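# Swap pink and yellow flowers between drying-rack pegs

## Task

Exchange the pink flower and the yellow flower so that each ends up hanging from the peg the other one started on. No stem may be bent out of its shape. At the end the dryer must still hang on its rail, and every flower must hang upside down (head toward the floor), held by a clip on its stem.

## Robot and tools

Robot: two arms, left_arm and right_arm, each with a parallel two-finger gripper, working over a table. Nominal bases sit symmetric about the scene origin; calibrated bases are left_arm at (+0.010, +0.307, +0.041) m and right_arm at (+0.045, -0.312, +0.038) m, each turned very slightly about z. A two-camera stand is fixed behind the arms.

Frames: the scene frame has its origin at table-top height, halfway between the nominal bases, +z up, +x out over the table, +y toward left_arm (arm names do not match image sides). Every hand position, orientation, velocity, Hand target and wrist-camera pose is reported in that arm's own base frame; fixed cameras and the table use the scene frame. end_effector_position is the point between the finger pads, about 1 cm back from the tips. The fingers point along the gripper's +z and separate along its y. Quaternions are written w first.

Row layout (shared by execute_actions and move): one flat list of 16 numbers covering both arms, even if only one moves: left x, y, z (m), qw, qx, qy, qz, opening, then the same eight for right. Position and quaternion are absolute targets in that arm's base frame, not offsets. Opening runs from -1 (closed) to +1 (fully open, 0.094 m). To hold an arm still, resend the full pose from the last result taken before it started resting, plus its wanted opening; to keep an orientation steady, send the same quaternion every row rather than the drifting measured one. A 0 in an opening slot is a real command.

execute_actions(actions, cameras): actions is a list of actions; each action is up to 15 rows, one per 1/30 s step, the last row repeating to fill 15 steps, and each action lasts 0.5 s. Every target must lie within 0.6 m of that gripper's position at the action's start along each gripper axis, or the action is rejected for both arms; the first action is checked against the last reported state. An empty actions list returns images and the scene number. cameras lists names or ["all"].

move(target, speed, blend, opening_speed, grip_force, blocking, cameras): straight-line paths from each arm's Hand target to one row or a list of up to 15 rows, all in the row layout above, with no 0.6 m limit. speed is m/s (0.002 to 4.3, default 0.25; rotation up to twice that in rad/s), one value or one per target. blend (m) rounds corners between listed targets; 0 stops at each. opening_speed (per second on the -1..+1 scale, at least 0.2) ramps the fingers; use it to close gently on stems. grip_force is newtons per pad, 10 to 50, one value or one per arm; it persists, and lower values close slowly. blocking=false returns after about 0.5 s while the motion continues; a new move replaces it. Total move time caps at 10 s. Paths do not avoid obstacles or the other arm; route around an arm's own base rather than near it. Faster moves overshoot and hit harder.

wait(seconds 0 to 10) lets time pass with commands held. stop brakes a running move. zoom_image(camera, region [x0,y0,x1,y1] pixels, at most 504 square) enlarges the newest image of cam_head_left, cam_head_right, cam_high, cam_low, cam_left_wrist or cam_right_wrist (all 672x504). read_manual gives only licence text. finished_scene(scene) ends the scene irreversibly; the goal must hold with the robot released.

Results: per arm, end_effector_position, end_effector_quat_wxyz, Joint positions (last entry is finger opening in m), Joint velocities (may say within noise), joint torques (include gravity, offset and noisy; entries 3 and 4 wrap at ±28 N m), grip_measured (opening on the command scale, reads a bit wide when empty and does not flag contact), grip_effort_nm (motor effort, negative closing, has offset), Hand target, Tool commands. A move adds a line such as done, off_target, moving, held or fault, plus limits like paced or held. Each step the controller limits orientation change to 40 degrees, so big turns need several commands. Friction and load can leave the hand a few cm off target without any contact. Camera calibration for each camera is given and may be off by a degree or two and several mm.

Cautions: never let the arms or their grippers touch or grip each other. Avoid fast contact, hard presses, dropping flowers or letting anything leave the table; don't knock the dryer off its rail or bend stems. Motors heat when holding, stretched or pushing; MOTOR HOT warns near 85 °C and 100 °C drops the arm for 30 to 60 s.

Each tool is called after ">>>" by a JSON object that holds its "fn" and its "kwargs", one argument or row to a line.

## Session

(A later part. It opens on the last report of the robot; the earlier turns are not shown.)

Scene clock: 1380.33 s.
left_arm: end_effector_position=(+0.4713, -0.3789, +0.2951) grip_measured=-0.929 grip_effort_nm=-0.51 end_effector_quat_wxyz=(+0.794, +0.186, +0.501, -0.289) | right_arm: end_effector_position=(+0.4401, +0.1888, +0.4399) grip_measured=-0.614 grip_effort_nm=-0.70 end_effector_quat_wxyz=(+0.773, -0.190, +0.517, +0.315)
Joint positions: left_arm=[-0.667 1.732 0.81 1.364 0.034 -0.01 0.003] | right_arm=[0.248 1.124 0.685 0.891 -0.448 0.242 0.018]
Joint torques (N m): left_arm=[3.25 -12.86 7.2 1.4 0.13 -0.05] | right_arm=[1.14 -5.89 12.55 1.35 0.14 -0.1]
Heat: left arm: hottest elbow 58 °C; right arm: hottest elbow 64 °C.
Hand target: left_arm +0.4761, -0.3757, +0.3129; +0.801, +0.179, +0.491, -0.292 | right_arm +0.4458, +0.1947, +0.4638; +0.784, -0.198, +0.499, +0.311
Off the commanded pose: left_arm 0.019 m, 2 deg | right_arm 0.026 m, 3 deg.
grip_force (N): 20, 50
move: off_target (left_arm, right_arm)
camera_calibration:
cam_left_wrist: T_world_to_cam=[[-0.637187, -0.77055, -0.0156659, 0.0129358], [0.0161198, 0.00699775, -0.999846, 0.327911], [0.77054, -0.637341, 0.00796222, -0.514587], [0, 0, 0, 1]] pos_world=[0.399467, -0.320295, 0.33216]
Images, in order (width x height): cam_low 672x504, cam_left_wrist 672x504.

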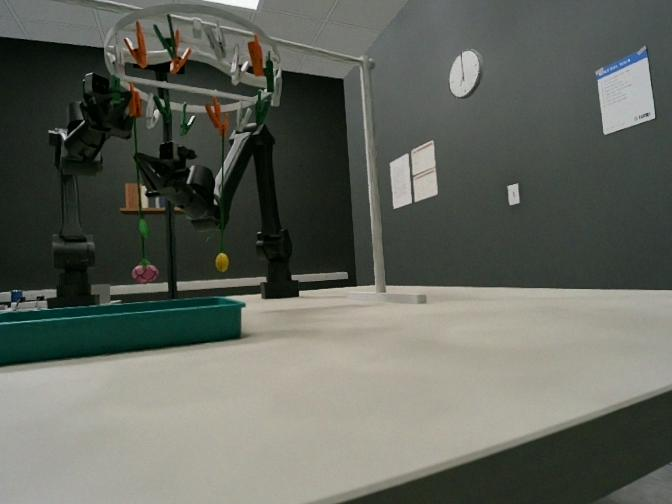

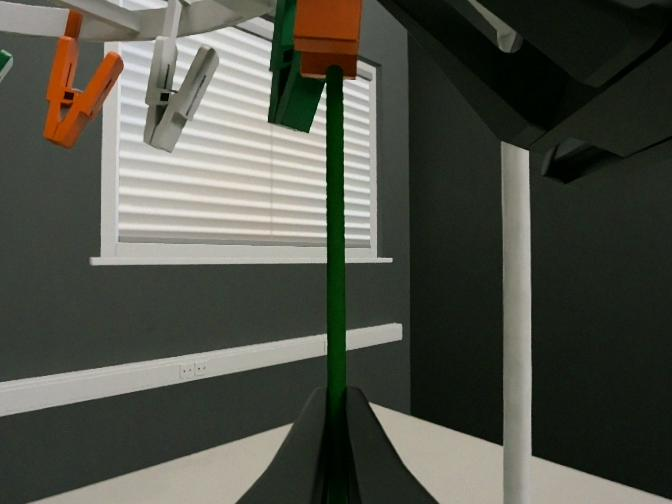

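>>> {"fn": "wait", "kwargs": {
  "seconds": 0.1,
  "cameras": ["cam_low", "cam_left_wrist", "cam_right_wrist"]
}}

>>> {"fn": "zoom_image", "kwargs": {
  "camera": "cam_low",
  "region": [110, 75, 170, 125]
}}

>>> {"fn": "zoom_image", "kwargs": {
  "camera": "cam_left_wrist",
  "region": [270, 0, 420, 110]
}}

Scene clock: 1395.37 s.
left_arm: end_effector_position=(+0.4713, -0.3789, +0.2951) grip_measured=-0.929 grip_effort_nm=-0.51 end_effector_quat_wxyz=(+0.794, +0.186, +0.501, -0.289) | right_arm: end_effector_position=(+0.4401, +0.1888, +0.4399) grip_measured=-0.616 grip_effort_nm=-0.79 end_effector_quat_wxyz=(+0.773, -0.190, +0.517, +0.315)
Joint positions: left_arm=[-0.667 1.732 0.81 1.364 0.034 -0.01 0.003] | right_arm=[0.248 1.124 0.685 0.891 -0.448 0.242 0.018]
Joint velocities: left_arm=[within noise] | right_arm=[-0.005 0.005 -0.007 -0.002 0.007 -0.022 0.016]
Joint torques (N m): left_arm=[3.19 -12.86 7.2 1.4 0.13 -0.05] | right_arm=[1.32 -5.83 12.57 1.35 0.13 -0.15]
Heat: left arm: hottest elbow 57 °C; right arm: hottest elbow 64 °C.
Hand target: left_arm +0.4761, -0.3757, +0.3129; +0.801, +0.179, +0.491, -0.292 | right_arm +0.4458, +0.1947, +0.4638; +0.784, -0.198, +0.499, +0.311
Tool commands: left_gripper/opening=-1.0 right_gripper/opening=-0.62
Off the commanded pose: left_arm 0.019 m, 2 deg | right_arm 0.026 m, 3 deg.
grip_force (N): 20, 50
wait: 0.10 s; at rest from the start
camera_calibration:
cam_left_wrist: T_world_to_cam=[[-0.637187, -0.77055, -0.0156659, 0.0129358], [0.0161198, 0.00699775, -0.999846, 0.327911], [0.77054, -0.637341, 0.00796222, -0.514587], [0, 0, 0, 1]] pos_world=[0.399467, -0.320295, 0.33216]
cam_right_wrist: T_world_to_cam=[[0.684409, -0.728779, -0.0215549, -0.155206], [-0.0315336, -0.0000517922, -0.999503, 0.493851], [0.728416, 0.684749, -0.0230165, -0.350865], [0, 0, 0, 1]] pos_world=[0.377373, 0.127169, 0.482184]
Images, in order (width x height): cam_low 672x504, cam_left_wrist 672x504, cam_right_wrist 672x504.

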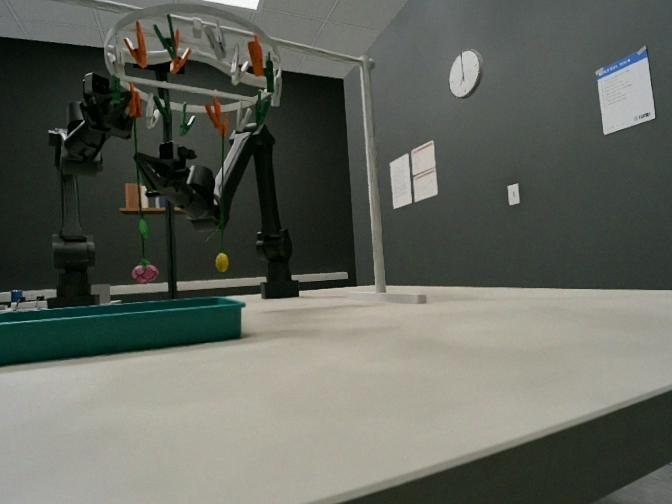

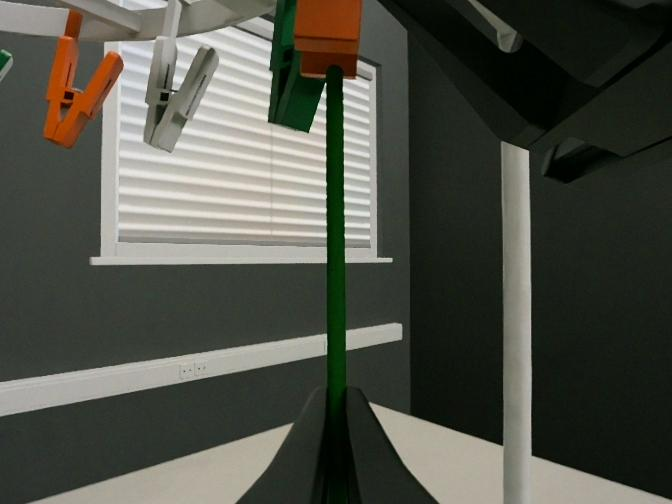

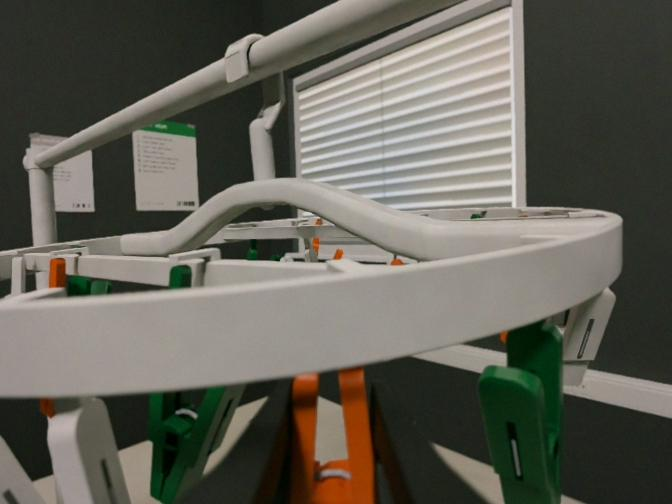

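Scaled by 8.400 from the camera's 672x504 image, which has a finer 960x720 frame.

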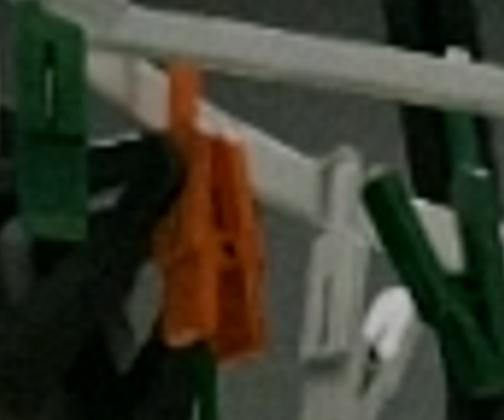

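Scaled by 3.360 from the camera's 672x504 image, which has a finer 960x720 frame.

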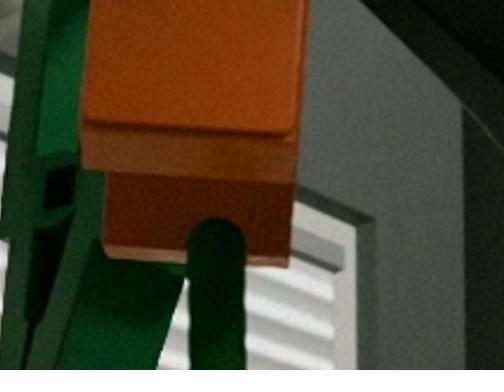

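>>> {"fn": "move", "kwargs": {
  "target": [0.4734, -0.3735, 0.313, 0.80122, 0.17871, 0.49099, -0.29162, -1.0, 0.4473, 0.1954, 0.4644, 0.78390, -0.19823, 0.49940, 0.31115, -0.62],
  "speed": 0.05,
  "cameras": ["cam_low", "cam_left_wrist"]
}}

>>> {"fn": "zoom_image", "kwargs": {
  "camera": "cam_low",
  "region": [110, 75, 170, 125]
}}

>>> {"fn": "zoom_image", "kwargs": {
  "camera": "cam_left_wrist",
  "region": [270, 0, 420, 110]
}}

Scene clock: 1403.93 s.
left_arm: end_effector_position=(+0.4707, -0.3785, +0.2978) grip_measured=-0.929 grip_effort_nm=-0.51 end_effector_quat_wxyz=(+0.795, +0.186, +0.499, -0.289) | right_arm: end_effector_position=(+0.4401, +0.1888, +0.4399) grip_measured=-0.614 grip_effort_nm=-0.76 end_effector_quat_wxyz=(+0.773, -0.190, +0.517, +0.315)
Joint positions: left_arm=[-0.667 1.727 0.81 1.364 0.034 -0.01 0.003] | right_arm=[0.248 1.124 0.685 0.891 -0.448 0.242 0.018]
Joint velocities: left_arm=[within noise] | right_arm=[-0.005 -0.015 0.012 -0.012 0.037 -0.081 0.004]
Joint torques (N m): left_arm=[3.25 -13.1 6.46 1.52 0.13 -0.05] | right_arm=[1.32 -5.71 12.57 1.35 0.13 -0.12]
Heat: left arm: hottest elbow 56 °C; right arm: hottest elbow 65 °C.
Hand target: left_arm +0.4731, -0.3735, +0.3131; +0.801, +0.179, +0.491, -0.292 | right_arm +0.4458, +0.1947, +0.4638; +0.784, -0.198, +0.499, +0.311
Off the commanded pose: left_arm 0.016 m, 1 deg | right_arm 0.026 m, 3 deg.
grip_force (N): 20, 50
move: off_target (left_arm, right_arm)
camera_calibration:
cam_left_wrist: T_world_to_cam=[[-0.637392, -0.770376, -0.0158723, 0.0130543], [0.0197991, 0.00421776, -0.999795, 0.327839], [0.770285, -0.637576, 0.0125644, -0.515186], [0, 0, 0, 1]] pos_world=[0.39867, -0.319796, 0.334452]
Images, in order (width x height): cam_low 672x504, cam_left_wrist 672x504.

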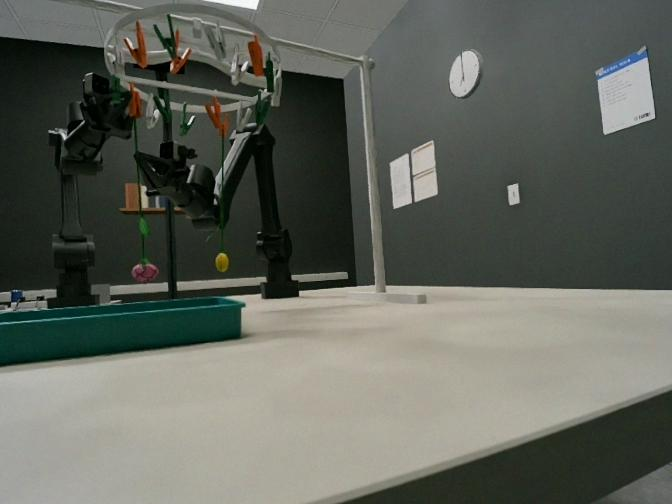

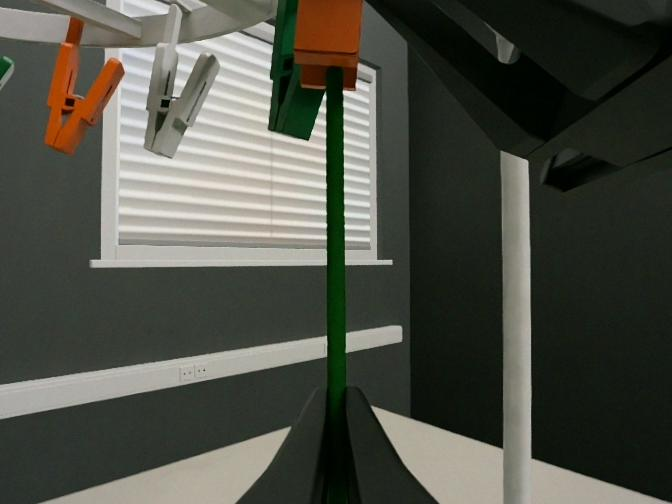

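Scaled by 8.400 from the camera's 672x504 image, which has a finer 960x720 frame.

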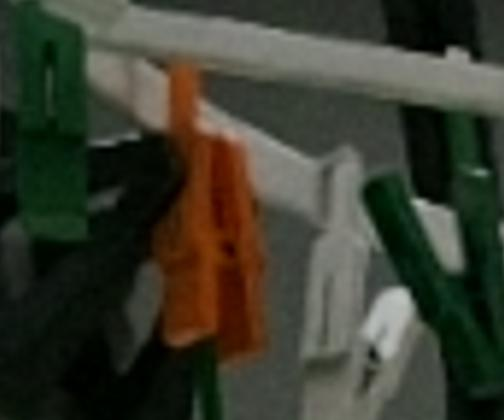

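Scaled by 3.360 from the camera's 672x504 image, which has a finer 960x720 frame.

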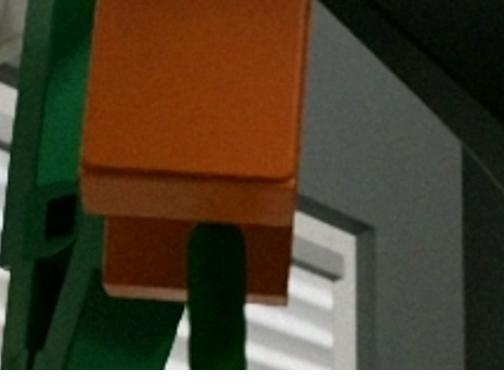

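>>> {"fn": "move", "kwargs": {
  "target": [0.4696, -0.3703, 0.312, 0.80122, 0.17871, 0.49099, -0.29162, -1.0, 0.4473, 0.1954, 0.4644, 0.78390, -0.19823, 0.49940, 0.31115, -0.62],
  "speed": 0.05,
  "cameras": ["cam_low", "cam_left_wrist"]
}}

>>> {"fn": "zoom_image", "kwargs": {
  "camera": "cam_low",
  "region": [110, 75, 170, 125]
}}

>>> {"fn": "zoom_image", "kwargs": {
  "camera": "cam_left_wrist",
  "region": [270, 0, 420, 110]
}}

Scene clock: 1407.93 s.
left_arm: end_effector_position=(+0.4692, -0.3771, +0.2997) grip_measured=-0.929 grip_effort_nm=-0.51 end_effector_quat_wxyz=(+0.796, +0.185, +0.499, -0.290) | right_arm: end_effector_position=(+0.4401, +0.1888, +0.4399) grip_measured=-0.614 grip_effort_nm=-0.69 end_effector_quat_wxyz=(+0.773, -0.190, +0.517, +0.315)
Joint positions: left_arm=[-0.666 1.72 0.805 1.364 0.035 -0.01 0.003] | right_arm=[0.248 1.124 0.685 0.891 -0.448 0.242 0.018]
Joint torques (N m): left_arm=[3.25 -12.98 5.82 1.85 0.13 -0.05] | right_arm=[1.49 -5.71 12.57 1.39 0.12 -0.12]
Heat: left arm: hottest elbow 56 °C; right arm: hottest elbow 65 °C.
Hand target: left_arm +0.4695, -0.3705, +0.3120; +0.801, +0.179, +0.491, -0.292 | right_arm +0.4458, +0.1947, +0.4638; +0.784, -0.198, +0.499, +0.311
Off the commanded pose: left_arm 0.014 m, 1 deg | right_arm 0.026 m, 3 deg.
grip_force (N): 20, 50
move: off_target (left_arm, right_arm)
camera_calibration:
cam_left_wrist: T_world_to_cam=[[-0.637356, -0.7704, -0.016159, 0.0133549], [0.0217544, 0.0029722, -0.999759, 0.328372], [0.770263, -0.637553, 0.0148652, -0.513855], [0, 0, 0, 1]] pos_world=[0.397172, -0.318297, 0.336148]
Images, in order (width x height): cam_low 672x504, cam_left_wrist 672x504.

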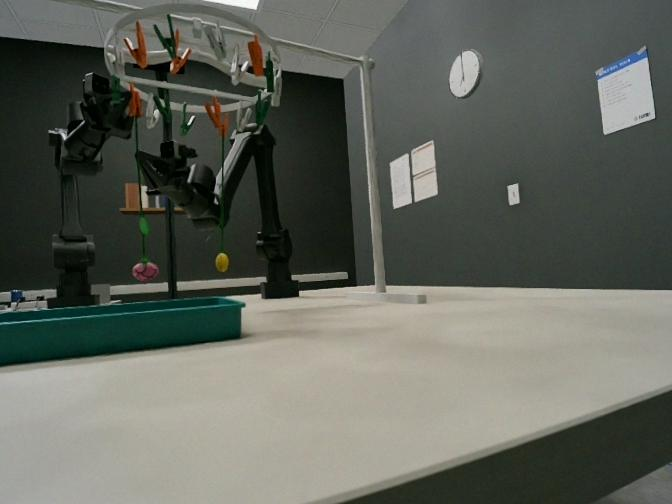

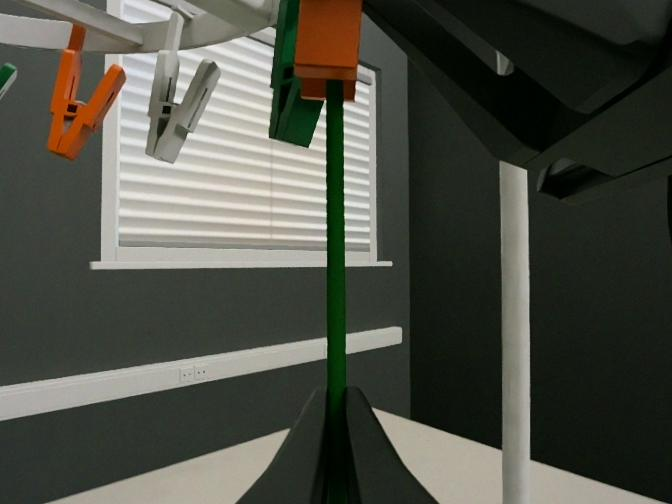

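Scaled by 8.400 from the camera's 672x504 image, which has a finer 960x720 frame.

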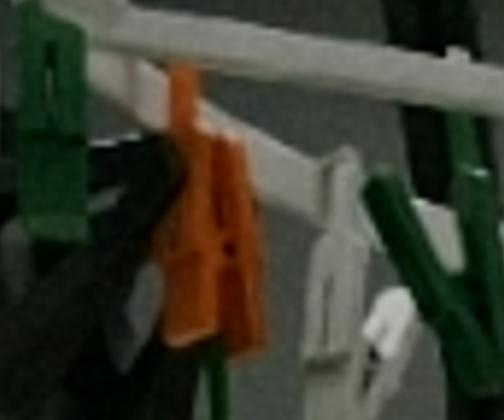

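Scaled by 3.360 from the camera's 672x504 image, which has a finer 960x720 frame.

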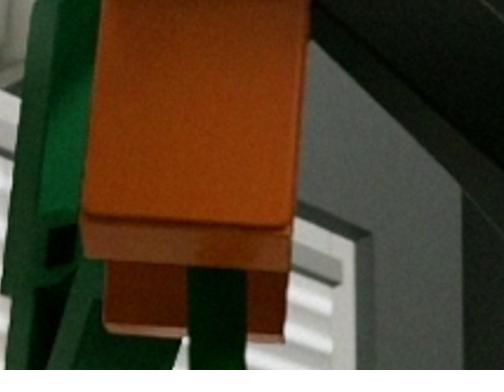

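>>> {"fn": "move", "kwargs": {
  "target": [0.4688, -0.3698, 0.321, 0.80122, 0.17871, 0.49099, -0.29162, -1.0, 0.4473, 0.1954, 0.4644, 0.78390, -0.19823, 0.49940, 0.31115, -0.62],
  "speed": 0.05,
  "cameras": ["cam_low", "cam_left_wrist"]
}}

>>> {"fn": "zoom_image", "kwargs": {
  "camera": "cam_low",
  "region": [110, 75, 170, 125]
}}

>>> {"fn": "zoom_image", "kwargs": {
  "camera": "cam_left_wrist",
  "region": [270, 0, 420, 110]
}}

Scene clock: 1411.73 s.
left_arm: end_effector_position=(+0.4676, -0.3759, +0.3085) grip_measured=-0.929 grip_effort_nm=-0.51 end_effector_quat_wxyz=(+0.797, +0.185, +0.497, -0.290) | right_arm: end_effector_position=(+0.4401, +0.1888, +0.4399) grip_measured=-0.614 grip_effort_nm=-0.76 end_effector_quat_wxyz=(+0.773, -0.190, +0.517, +0.315)
Joint positions: left_arm=[-0.666 1.699 0.805 1.348 0.035 -0.01 0.003] | right_arm=[0.248 1.124 0.685 0.891 -0.448 0.242 0.018]
Joint velocities: left_arm=[within noise] | right_arm=[0.005 0.005 0.007 0.012 -0.066 -0.007 0.007]
Joint torques (N m): left_arm=[3.25 -12.86 6.11 1.42 0.12 -0.05] | right_arm=[1.26 -5.71 12.6 1.36 0.13 -0.12]
Heat: left arm: hottest elbow 55 °C; right arm: hottest elbow 65 °C.
Hand target: left_arm +0.4686, -0.3699, +0.3210; +0.801, +0.179, +0.491, -0.292 | right_arm +0.4458, +0.1947, +0.4638; +0.784, -0.198, +0.499, +0.311
Off the commanded pose: left_arm 0.014 m, 1 deg | right_arm 0.026 m, 3 deg.
grip_force (N): 20, 50
move: off_target (left_arm, right_arm)
camera_calibration:
cam_left_wrist: T_world_to_cam=[[-0.63728, -0.770461, -0.0162551, 0.0133909], [0.0256691, -0.00014098, -0.99967, 0.334129], [0.770205, -0.637487, 0.0198669, -0.513523], [0, 0, 0, 1]] pos_world=[0.395475, -0.317, 0.344439]
Images, in order (width x height): cam_low 672x504, cam_left_wrist 672x504.

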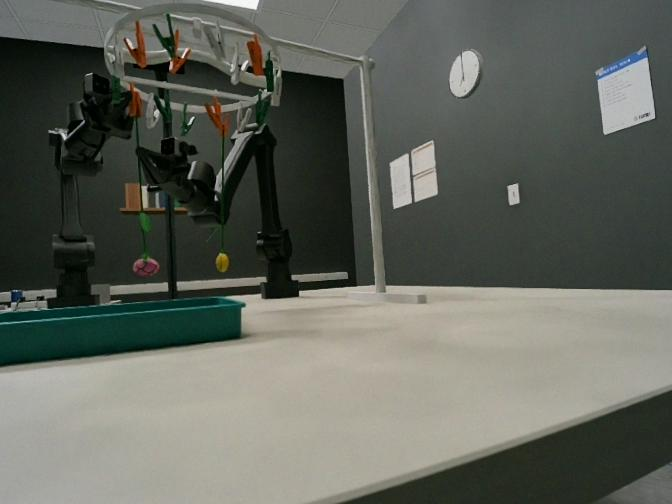

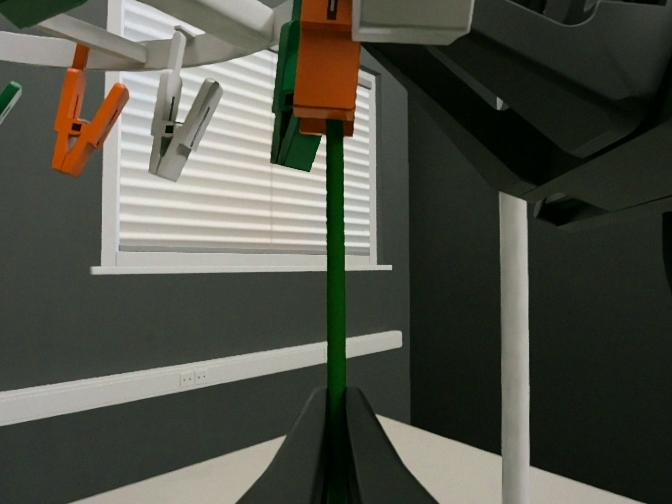

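Scaled by 8.400 from the camera's 672x504 image, which has a finer 960x720 frame.

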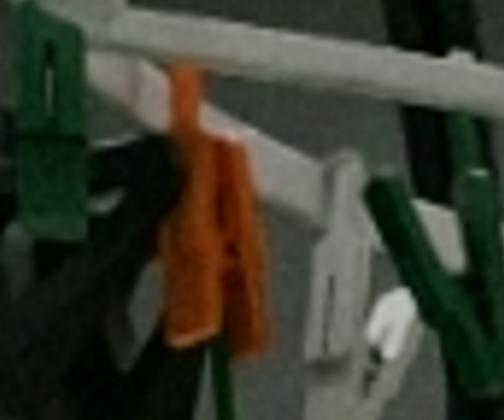

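Scaled by 3.360 from the camera's 672x504 image, which has a finer 960x720 frame.

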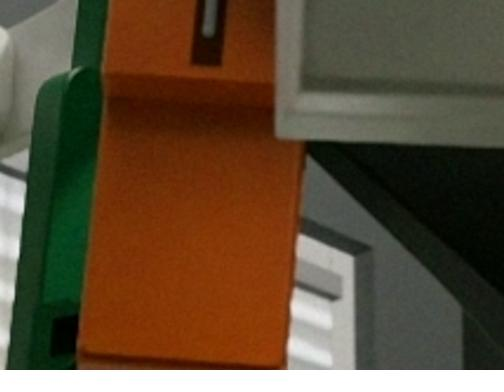

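>>> {"fn": "move", "kwargs": {
  "target": [0.4690, -0.3700, 0.3255, 0.80122, 0.17871, 0.49099, -0.29162, -1.0, 0.4473, 0.1954, 0.4644, 0.78390, -0.19823, 0.49940, 0.31115, -0.62],
  "speed": 0.05,
  "cameras": ["cam_low", "cam_left_wrist", "cam_high"]
}}

>>> {"fn": "zoom_image", "kwargs": {
  "camera": "cam_low",
  "region": [110, 75, 170, 125]
}}

>>> {"fn": "zoom_image", "kwargs": {
  "camera": "cam_left_wrist",
  "region": [270, 0, 480, 154]
}}

Scene clock: 1423.37 s.
left_arm: end_effector_position=(+0.4674, -0.3757, +0.3113) grip_measured=-0.929 grip_effort_nm=-0.51 end_effector_quat_wxyz=(+0.796, +0.185, +0.498, -0.290) | right_arm: end_effector_position=(+0.4400, +0.1888, +0.4399) grip_measured=-0.617 grip_effort_nm=-0.81 end_effector_quat_wxyz=(+0.773, -0.190, +0.517, +0.315)
Joint positions: left_arm=[-0.666 1.689 0.805 1.334 0.035 -0.01 0.003] | right_arm=[0.248 1.124 0.685 0.891 -0.448 0.242 0.018]
Joint velocities: left_arm=[within noise] | right_arm=[-0.015 0.005 0.012 -0.007 0.007 0.081 -0.004]
Joint torques (N m): left_arm=[3.25 -12.98 6.34 1.44 0.12 -0.05] | right_arm=[1.32 -5.48 12.63 1.36 0.12 -0.12]
Heat: left arm: hottest elbow 54 °C; right arm: hottest elbow 65 °C.
Hand target: left_arm +0.4688, -0.3701, +0.3256; +0.801, +0.179, +0.491, -0.292 | right_arm +0.4458, +0.1947, +0.4638; +0.784, -0.198, +0.499, +0.311
Off the commanded pose: left_arm 0.015 m, 1 deg | right_arm 0.026 m, 3 deg.
grip_force (N): 20, 50
move: off_target (left_arm, right_arm)
camera_calibration:
cam_left_wrist: T_world_to_cam=[[-0.637327, -0.770424, -0.0161528, 0.0133859], [0.0229083, 0.00200992, -0.999736, 0.339035], [0.770253, -0.637529, 0.0163681, -0.51218], [0, 0, 0, 1]] pos_world=[0.395273, -0.316898, 0.347545]
Images, in order (width x height): cam_high 672x504, cam_low 672x504, cam_left_wrist 672x504.

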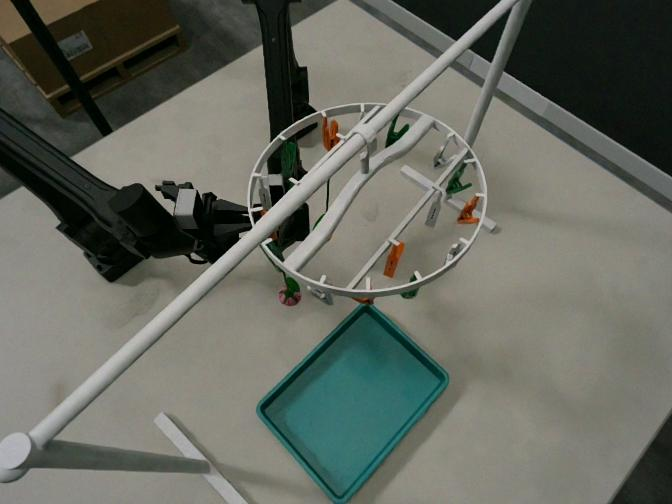

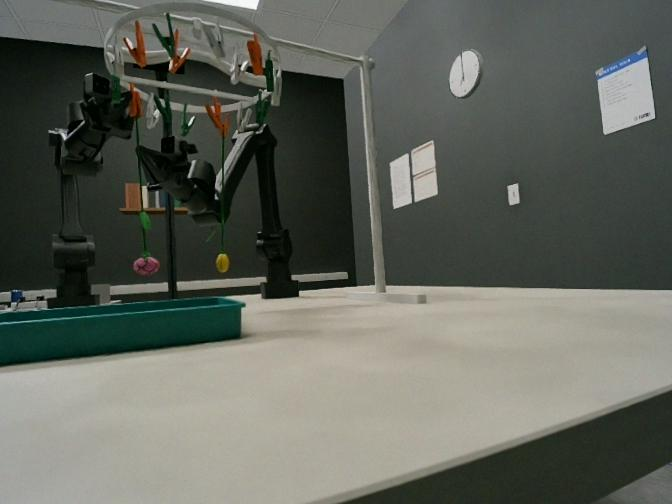

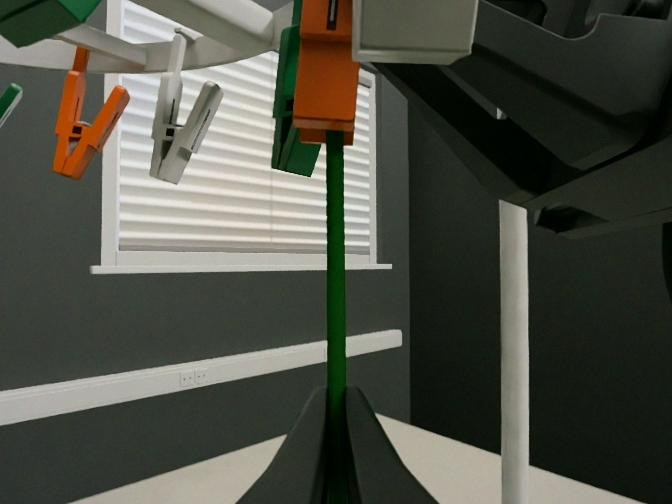

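Scaled by 8.400 from the camera's 672x504 image, which has a finer 960x720 frame.

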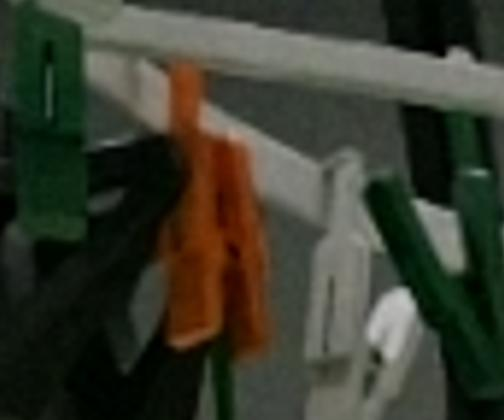

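Scaled by 2.400 from the camera's 672x504 image, which has a finer 960x720 frame.

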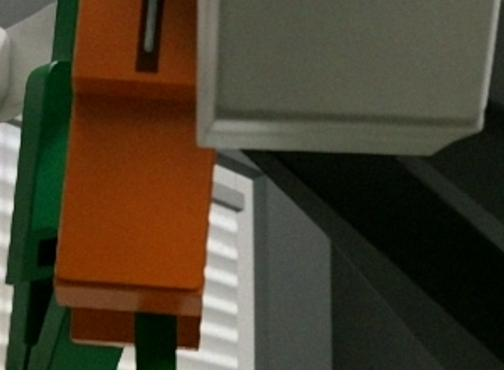

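>>> {"fn": "move", "kwargs": {
  "target": [0.4690, -0.3700, 0.3255, 0.80122, 0.17871, 0.49099, -0.29162, -1.0, 0.4473, 0.1954, 0.4644, 0.78390, -0.19823, 0.49940, 0.31115, -0.1],
  "speed": 0.05,
  "opening_speed": 0.4,
  "cameras": ["cam_low", "cam_left_wrist", "cam_right_wrist"]
}}

>>> {"fn": "zoom_image", "kwargs": {
  "camera": "cam_low",
  "region": [110, 75, 170, 125]
}}

>>> {"fn": "zoom_image", "kwargs": {
  "camera": "cam_right_wrist",
  "region": [240, 354, 440, 504]
}}

Scene clock: 1427.53 s.
left_arm: end_effector_position=(+0.4671, -0.3754, +0.3124) grip_measured=-0.929 grip_effort_nm=-0.51 end_effector_quat_wxyz=(+0.797, +0.185, +0.497, -0.290) | right_arm: end_effector_position=(+0.4393, +0.1904, +0.4401) grip_measured=-0.102 grip_effort_nm=0.08 end_effector_quat_wxyz=(+0.773, -0.191, +0.516, +0.316)
Joint positions: left_arm=[-0.666 1.687 0.805 1.334 0.035 -0.01 0.003] | right_arm=[0.252 1.124 0.685 0.891 -0.449 0.242 0.042]
Joint torques (N m): left_arm=[3.25 -12.81 6.45 1.44 0.12 -0.05] | right_arm=[1.26 -5.77 12.57 1.33 0.17 -0.11]
Heat: left arm: hottest elbow 54 °C; right arm: hottest elbow 65 °C.
Hand target: left_arm +0.4688, -0.3701, +0.3255; +0.801, +0.179, +0.491, -0.292 | right_arm +0.4458, +0.1948, +0.4638; +0.784, -0.198, +0.499, +0.311
Off the commanded pose: left_arm 0.014 m, 1 deg | right_arm 0.026 m, 3 deg.
grip_force (N): 20, 50
move: off_target (left_arm, right_arm)
camera_calibration:
cam_left_wrist: T_world_to_cam=[[-0.637302, -0.770444, -0.0161851, 0.0134354], [0.0243921, 0.000824333, -0.999702, 0.338965], [0.770228, -0.637507, 0.0182674, -0.512419], [0, 0, 0, 1]] pos_world=[0.394974, -0.316599, 0.348442]
cam_right_wrist: T_world_to_cam=[[0.687677, -0.725716, -0.0208861, -0.155784], [-0.0310063, -0.000614968, -0.999519, 0.493918], [0.725354, 0.687994, -0.0229247, -0.350768], [0, 0, 0, 1]] pos_world=[0.376875, 0.128575, 0.482385]
Images, in order (width x height): cam_low 672x504, cam_left_wrist 672x504, cam_right_wrist 672x504.

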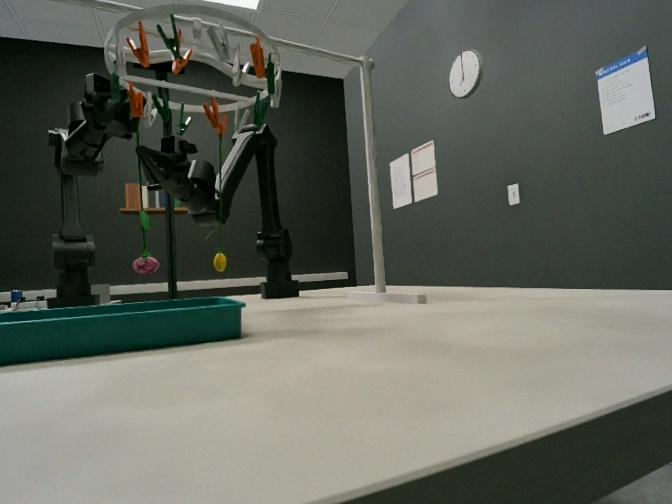

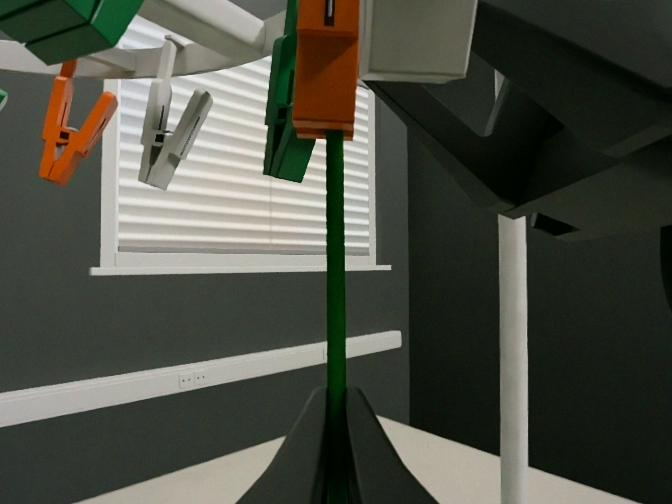

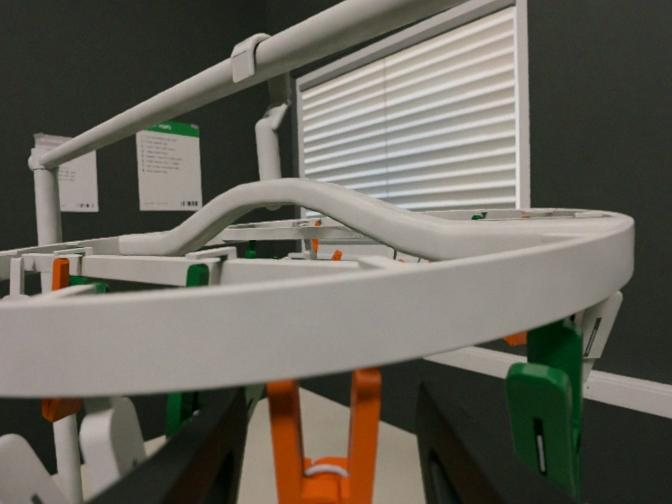

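Scaled by 8.400 from the camera's 672x504 image, which has a finer 960x720 frame.

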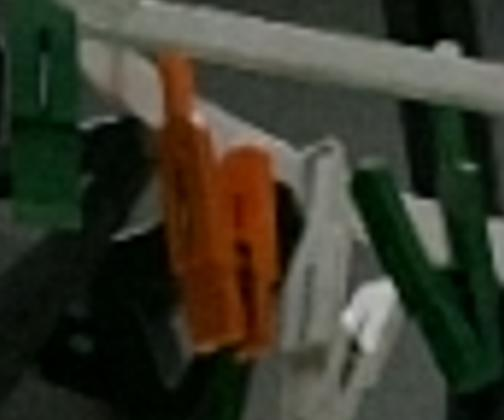

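Scaled by 2.520 from the camera's 672x504 image, which has a finer 960x720 frame.

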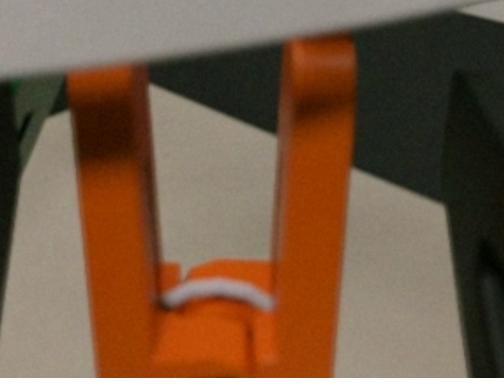

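>>> {"fn": "move", "kwargs": {
  "target": [0.4690, -0.3700, 0.3255, 0.80122, 0.17871, 0.49099, -0.29162, -0.35, 0.4473, 0.1954, 0.4644, 0.78390, -0.19823, 0.49940, 0.31115, -0.1],
  "speed": 0.05,
  "opening_speed": 0.5,
  "cameras": ["cam_low", "cam_left_wrist"]
}}

>>> {"fn": "zoom_image", "kwargs": {
  "camera": "cam_low",
  "region": [100, 75, 180, 300]
}}

Scene clock: 1432.40 s.
left_arm: end_effector_position=(+0.4670, -0.3754, +0.3126) grip_measured=-0.353 grip_effort_nm=0.05 end_effector_quat_wxyz=(+0.797, +0.185, +0.497, -0.290) | right_arm: end_effector_position=(+0.4393, +0.1904, +0.4401) grip_measured=-0.101 grip_effort_nm=0.08 end_effector_quat_wxyz=(+0.773, -0.191, +0.516, +0.316)
Joint positions: left_arm=[-0.666 1.686 0.805 1.334 0.035 -0.01 0.03] | right_arm=[0.252 1.124 0.685 0.891 -0.449 0.242 0.042]
Joint torques (N m): left_arm=[3.25 -12.75 6.43 1.44 0.11 -0.05] | right_arm=[1.14 -5.77 12.63 1.35 0.19 -0.11]
Heat: left arm: hottest elbow 54 °C; right arm: hottest elbow 65 °C.
Hand target: left_arm +0.4688, -0.3701, +0.3255; +0.801, +0.179, +0.491, -0.292 | right_arm +0.4458, +0.1948, +0.4638; +0.784, -0.198, +0.499, +0.311
Off the commanded pose: left_arm 0.014 m, 1 deg | right_arm 0.026 m, 3 deg.
grip_force (N): 20, 50
move: off_target (left_arm, right_arm)
camera_calibration:
cam_left_wrist: T_world_to_cam=[[-0.637296, -0.770448, -0.0162218, 0.0133839], [0.0247237, 0.00059769, -0.999694, 0.338961], [0.770222, -0.637502, 0.0186674, -0.512482], [0, 0, 0, 1]] pos_world=[0.394874, -0.316599, 0.348641]
Images, in order (width x height): cam_low 672x504, cam_left_wrist 672x504.

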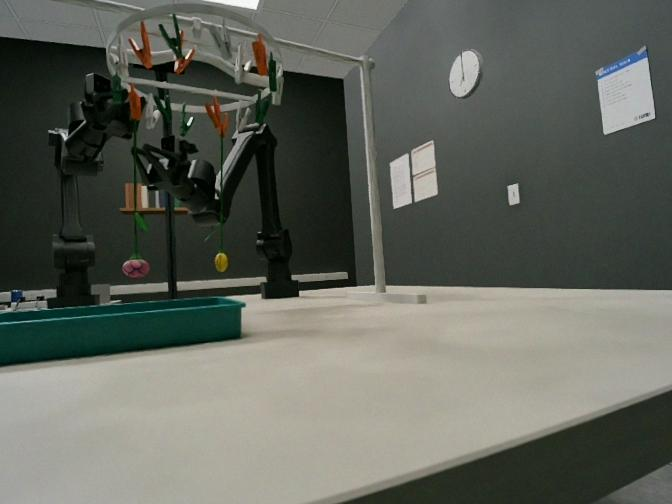

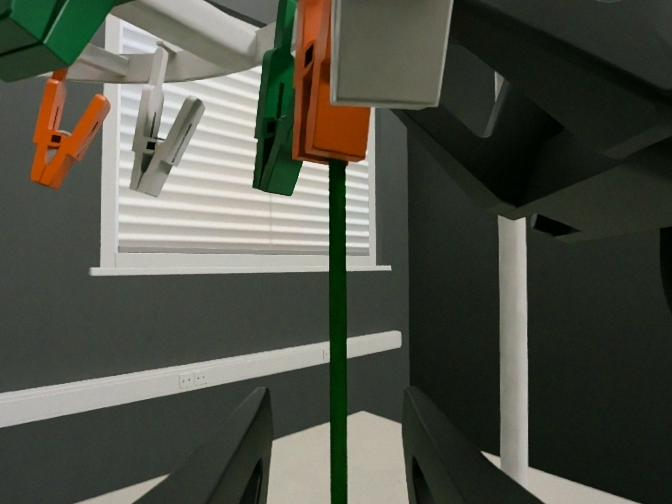

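Scaled by 2.240 from the camera's 672x504 image, which has a finer 960x720 frame.

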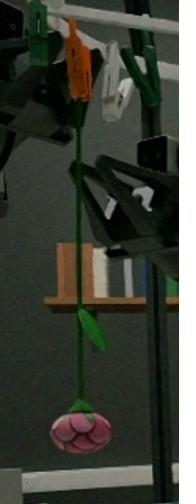

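>>> {"fn": "move", "kwargs": {
  "target": [
    [0.3992, -0.3123, 0.2832, 0.80122, 0.17871, 0.49099, -0.29162, -0.35, 0.3695, 0.138, 0.426, 0.78390, -0.19823, 0.49940, 0.31115, -0.1],
    [0.3612, -0.2808, 0.2602, 0.80122, 0.17871, 0.49099, -0.29162, -0.35, 0.3000, 0.0867, 0.390, 0.78390, -0.19823, 0.49940, 0.31115, -0.1]
  ],
  "speed": [0.08, 0.15],
  "blend": 0.02,
  "cameras": ["all"]
}}

>>> {"fn": "zoom_image", "kwargs": {
  "camera": "cam_low",
  "region": [90, 0, 300, 300]
}}

Scene clock: 1443.40 s.
left_arm: end_effector_position=(+0.3621, -0.2870, +0.2498) grip_measured=-0.352 grip_effort_nm=0.05 end_effector_quat_wxyz=(+0.777, +0.196, +0.527, -0.282) | right_arm: end_effector_position=(+0.3017, +0.0892, +0.3946) grip_measured=-0.101 grip_effort_nm=0.08 end_effector_quat_wxyz=(+0.785, -0.204, +0.497, +0.308)
Joint positions: left_arm=[-0.651 1.551 0.381 1.547 0.05 -0.012 0.03] | right_arm=[-0.102 0.702 0.301 1.024 -0.761 0.444 0.042]
Joint torques (N m): left_arm=[3.31 -8.41 4 2.63 0.13 -0.07] | right_arm=[-0.15 1.26 7.41 1.91 0.18 0.2]
Heat: left arm: hottest elbow 53 °C; right arm: hottest elbow 63 °C.
Hand target: left_arm +0.3613, -0.2810, +0.2606; +0.786, +0.187, +0.515, -0.285 | right_arm +0.3001, +0.0868, +0.3899; +0.784, -0.198, +0.500, +0.311
Off the commanded pose: left_arm 0.012 m, 5 deg | right_arm 0.005 m, 1 deg.
joint sent to its limit (left arm) — joint 4 (wrist pitch), upper limit. The joint targets are off in orientation, not in position.
grip_force (N): 20, 50
move: off_target (left_arm)
camera_calibration:
cam_left_wrist: T_world_to_cam=[[-0.63731, -0.770397, -0.0179984, 0.014054], [-0.0331006, 0.050702, -0.998165, 0.313682], [0.769896, -0.635545, -0.0578135, -0.354318], [0, 0, 0, 1]] pos_world=[0.292128, -0.230262, 0.292875]
cam_right_wrist: T_world_to_cam=[[0.686472, -0.726737, 0.0246849, -0.153125], [0.022677, -0.0125347, -0.999664, 0.429088], [0.726803, 0.686801, 0.00787553, -0.194787], [0, 0, 0, 1]] pos_world=[0.236957, 0.027877, 0.434258]

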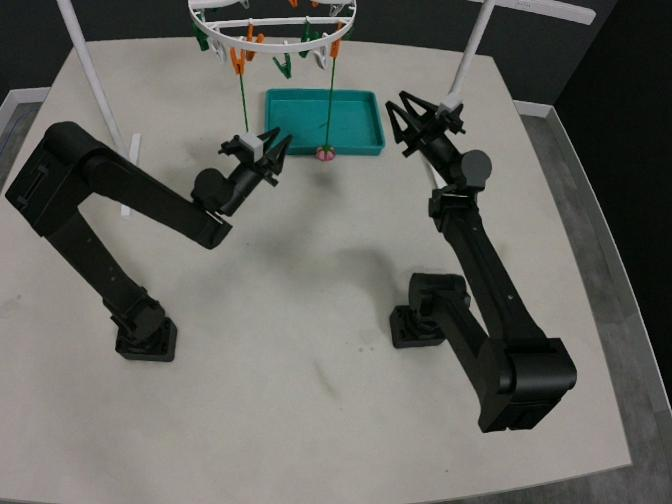

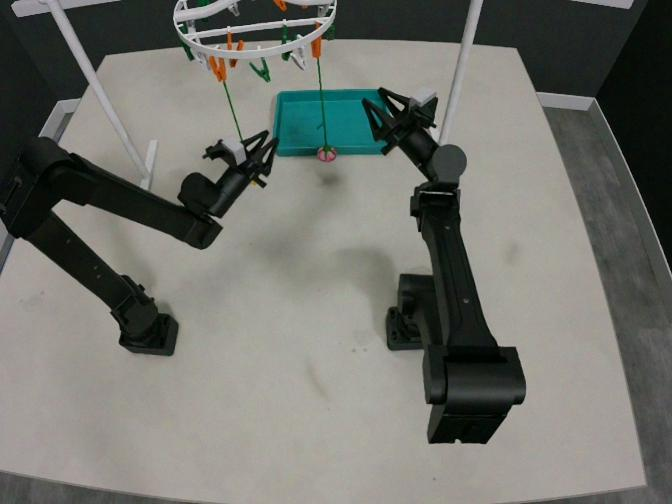

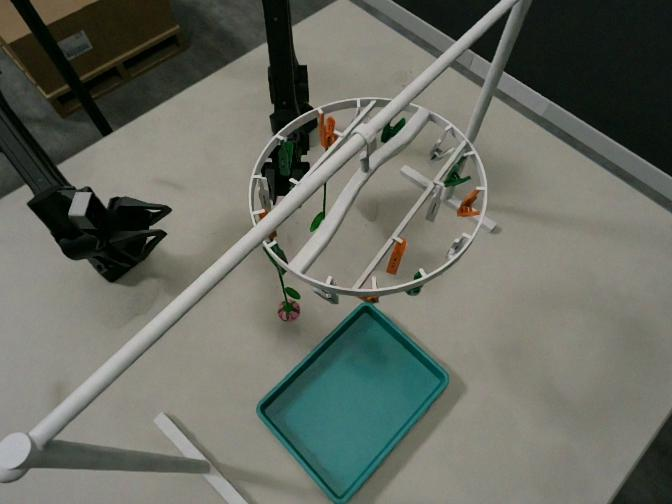

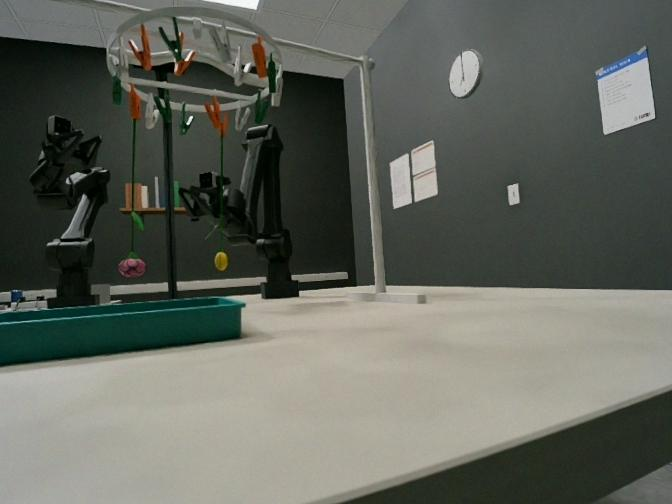

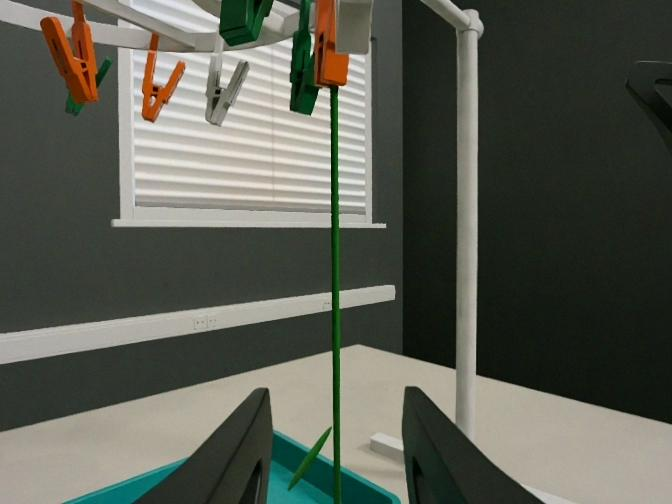

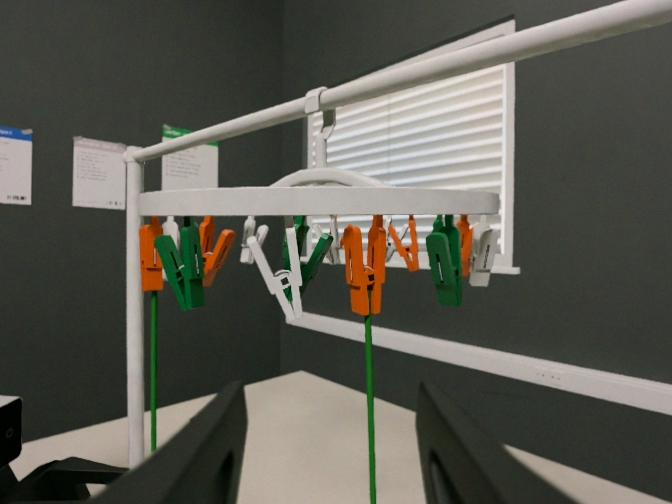

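Scaled by 1.680 from the camera's 672x504 image, which has a finer 960x720 frame.

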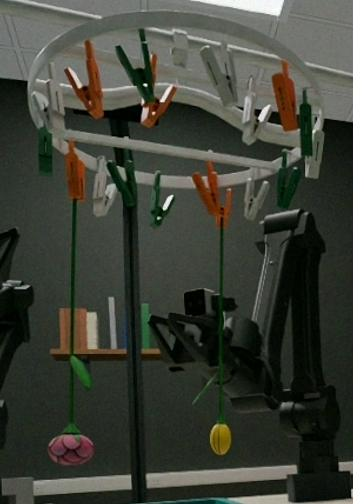

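>>> {"fn": "finished_scene", "kwargs": {
  "scene": 1
}}

The scene is finished: the task was done.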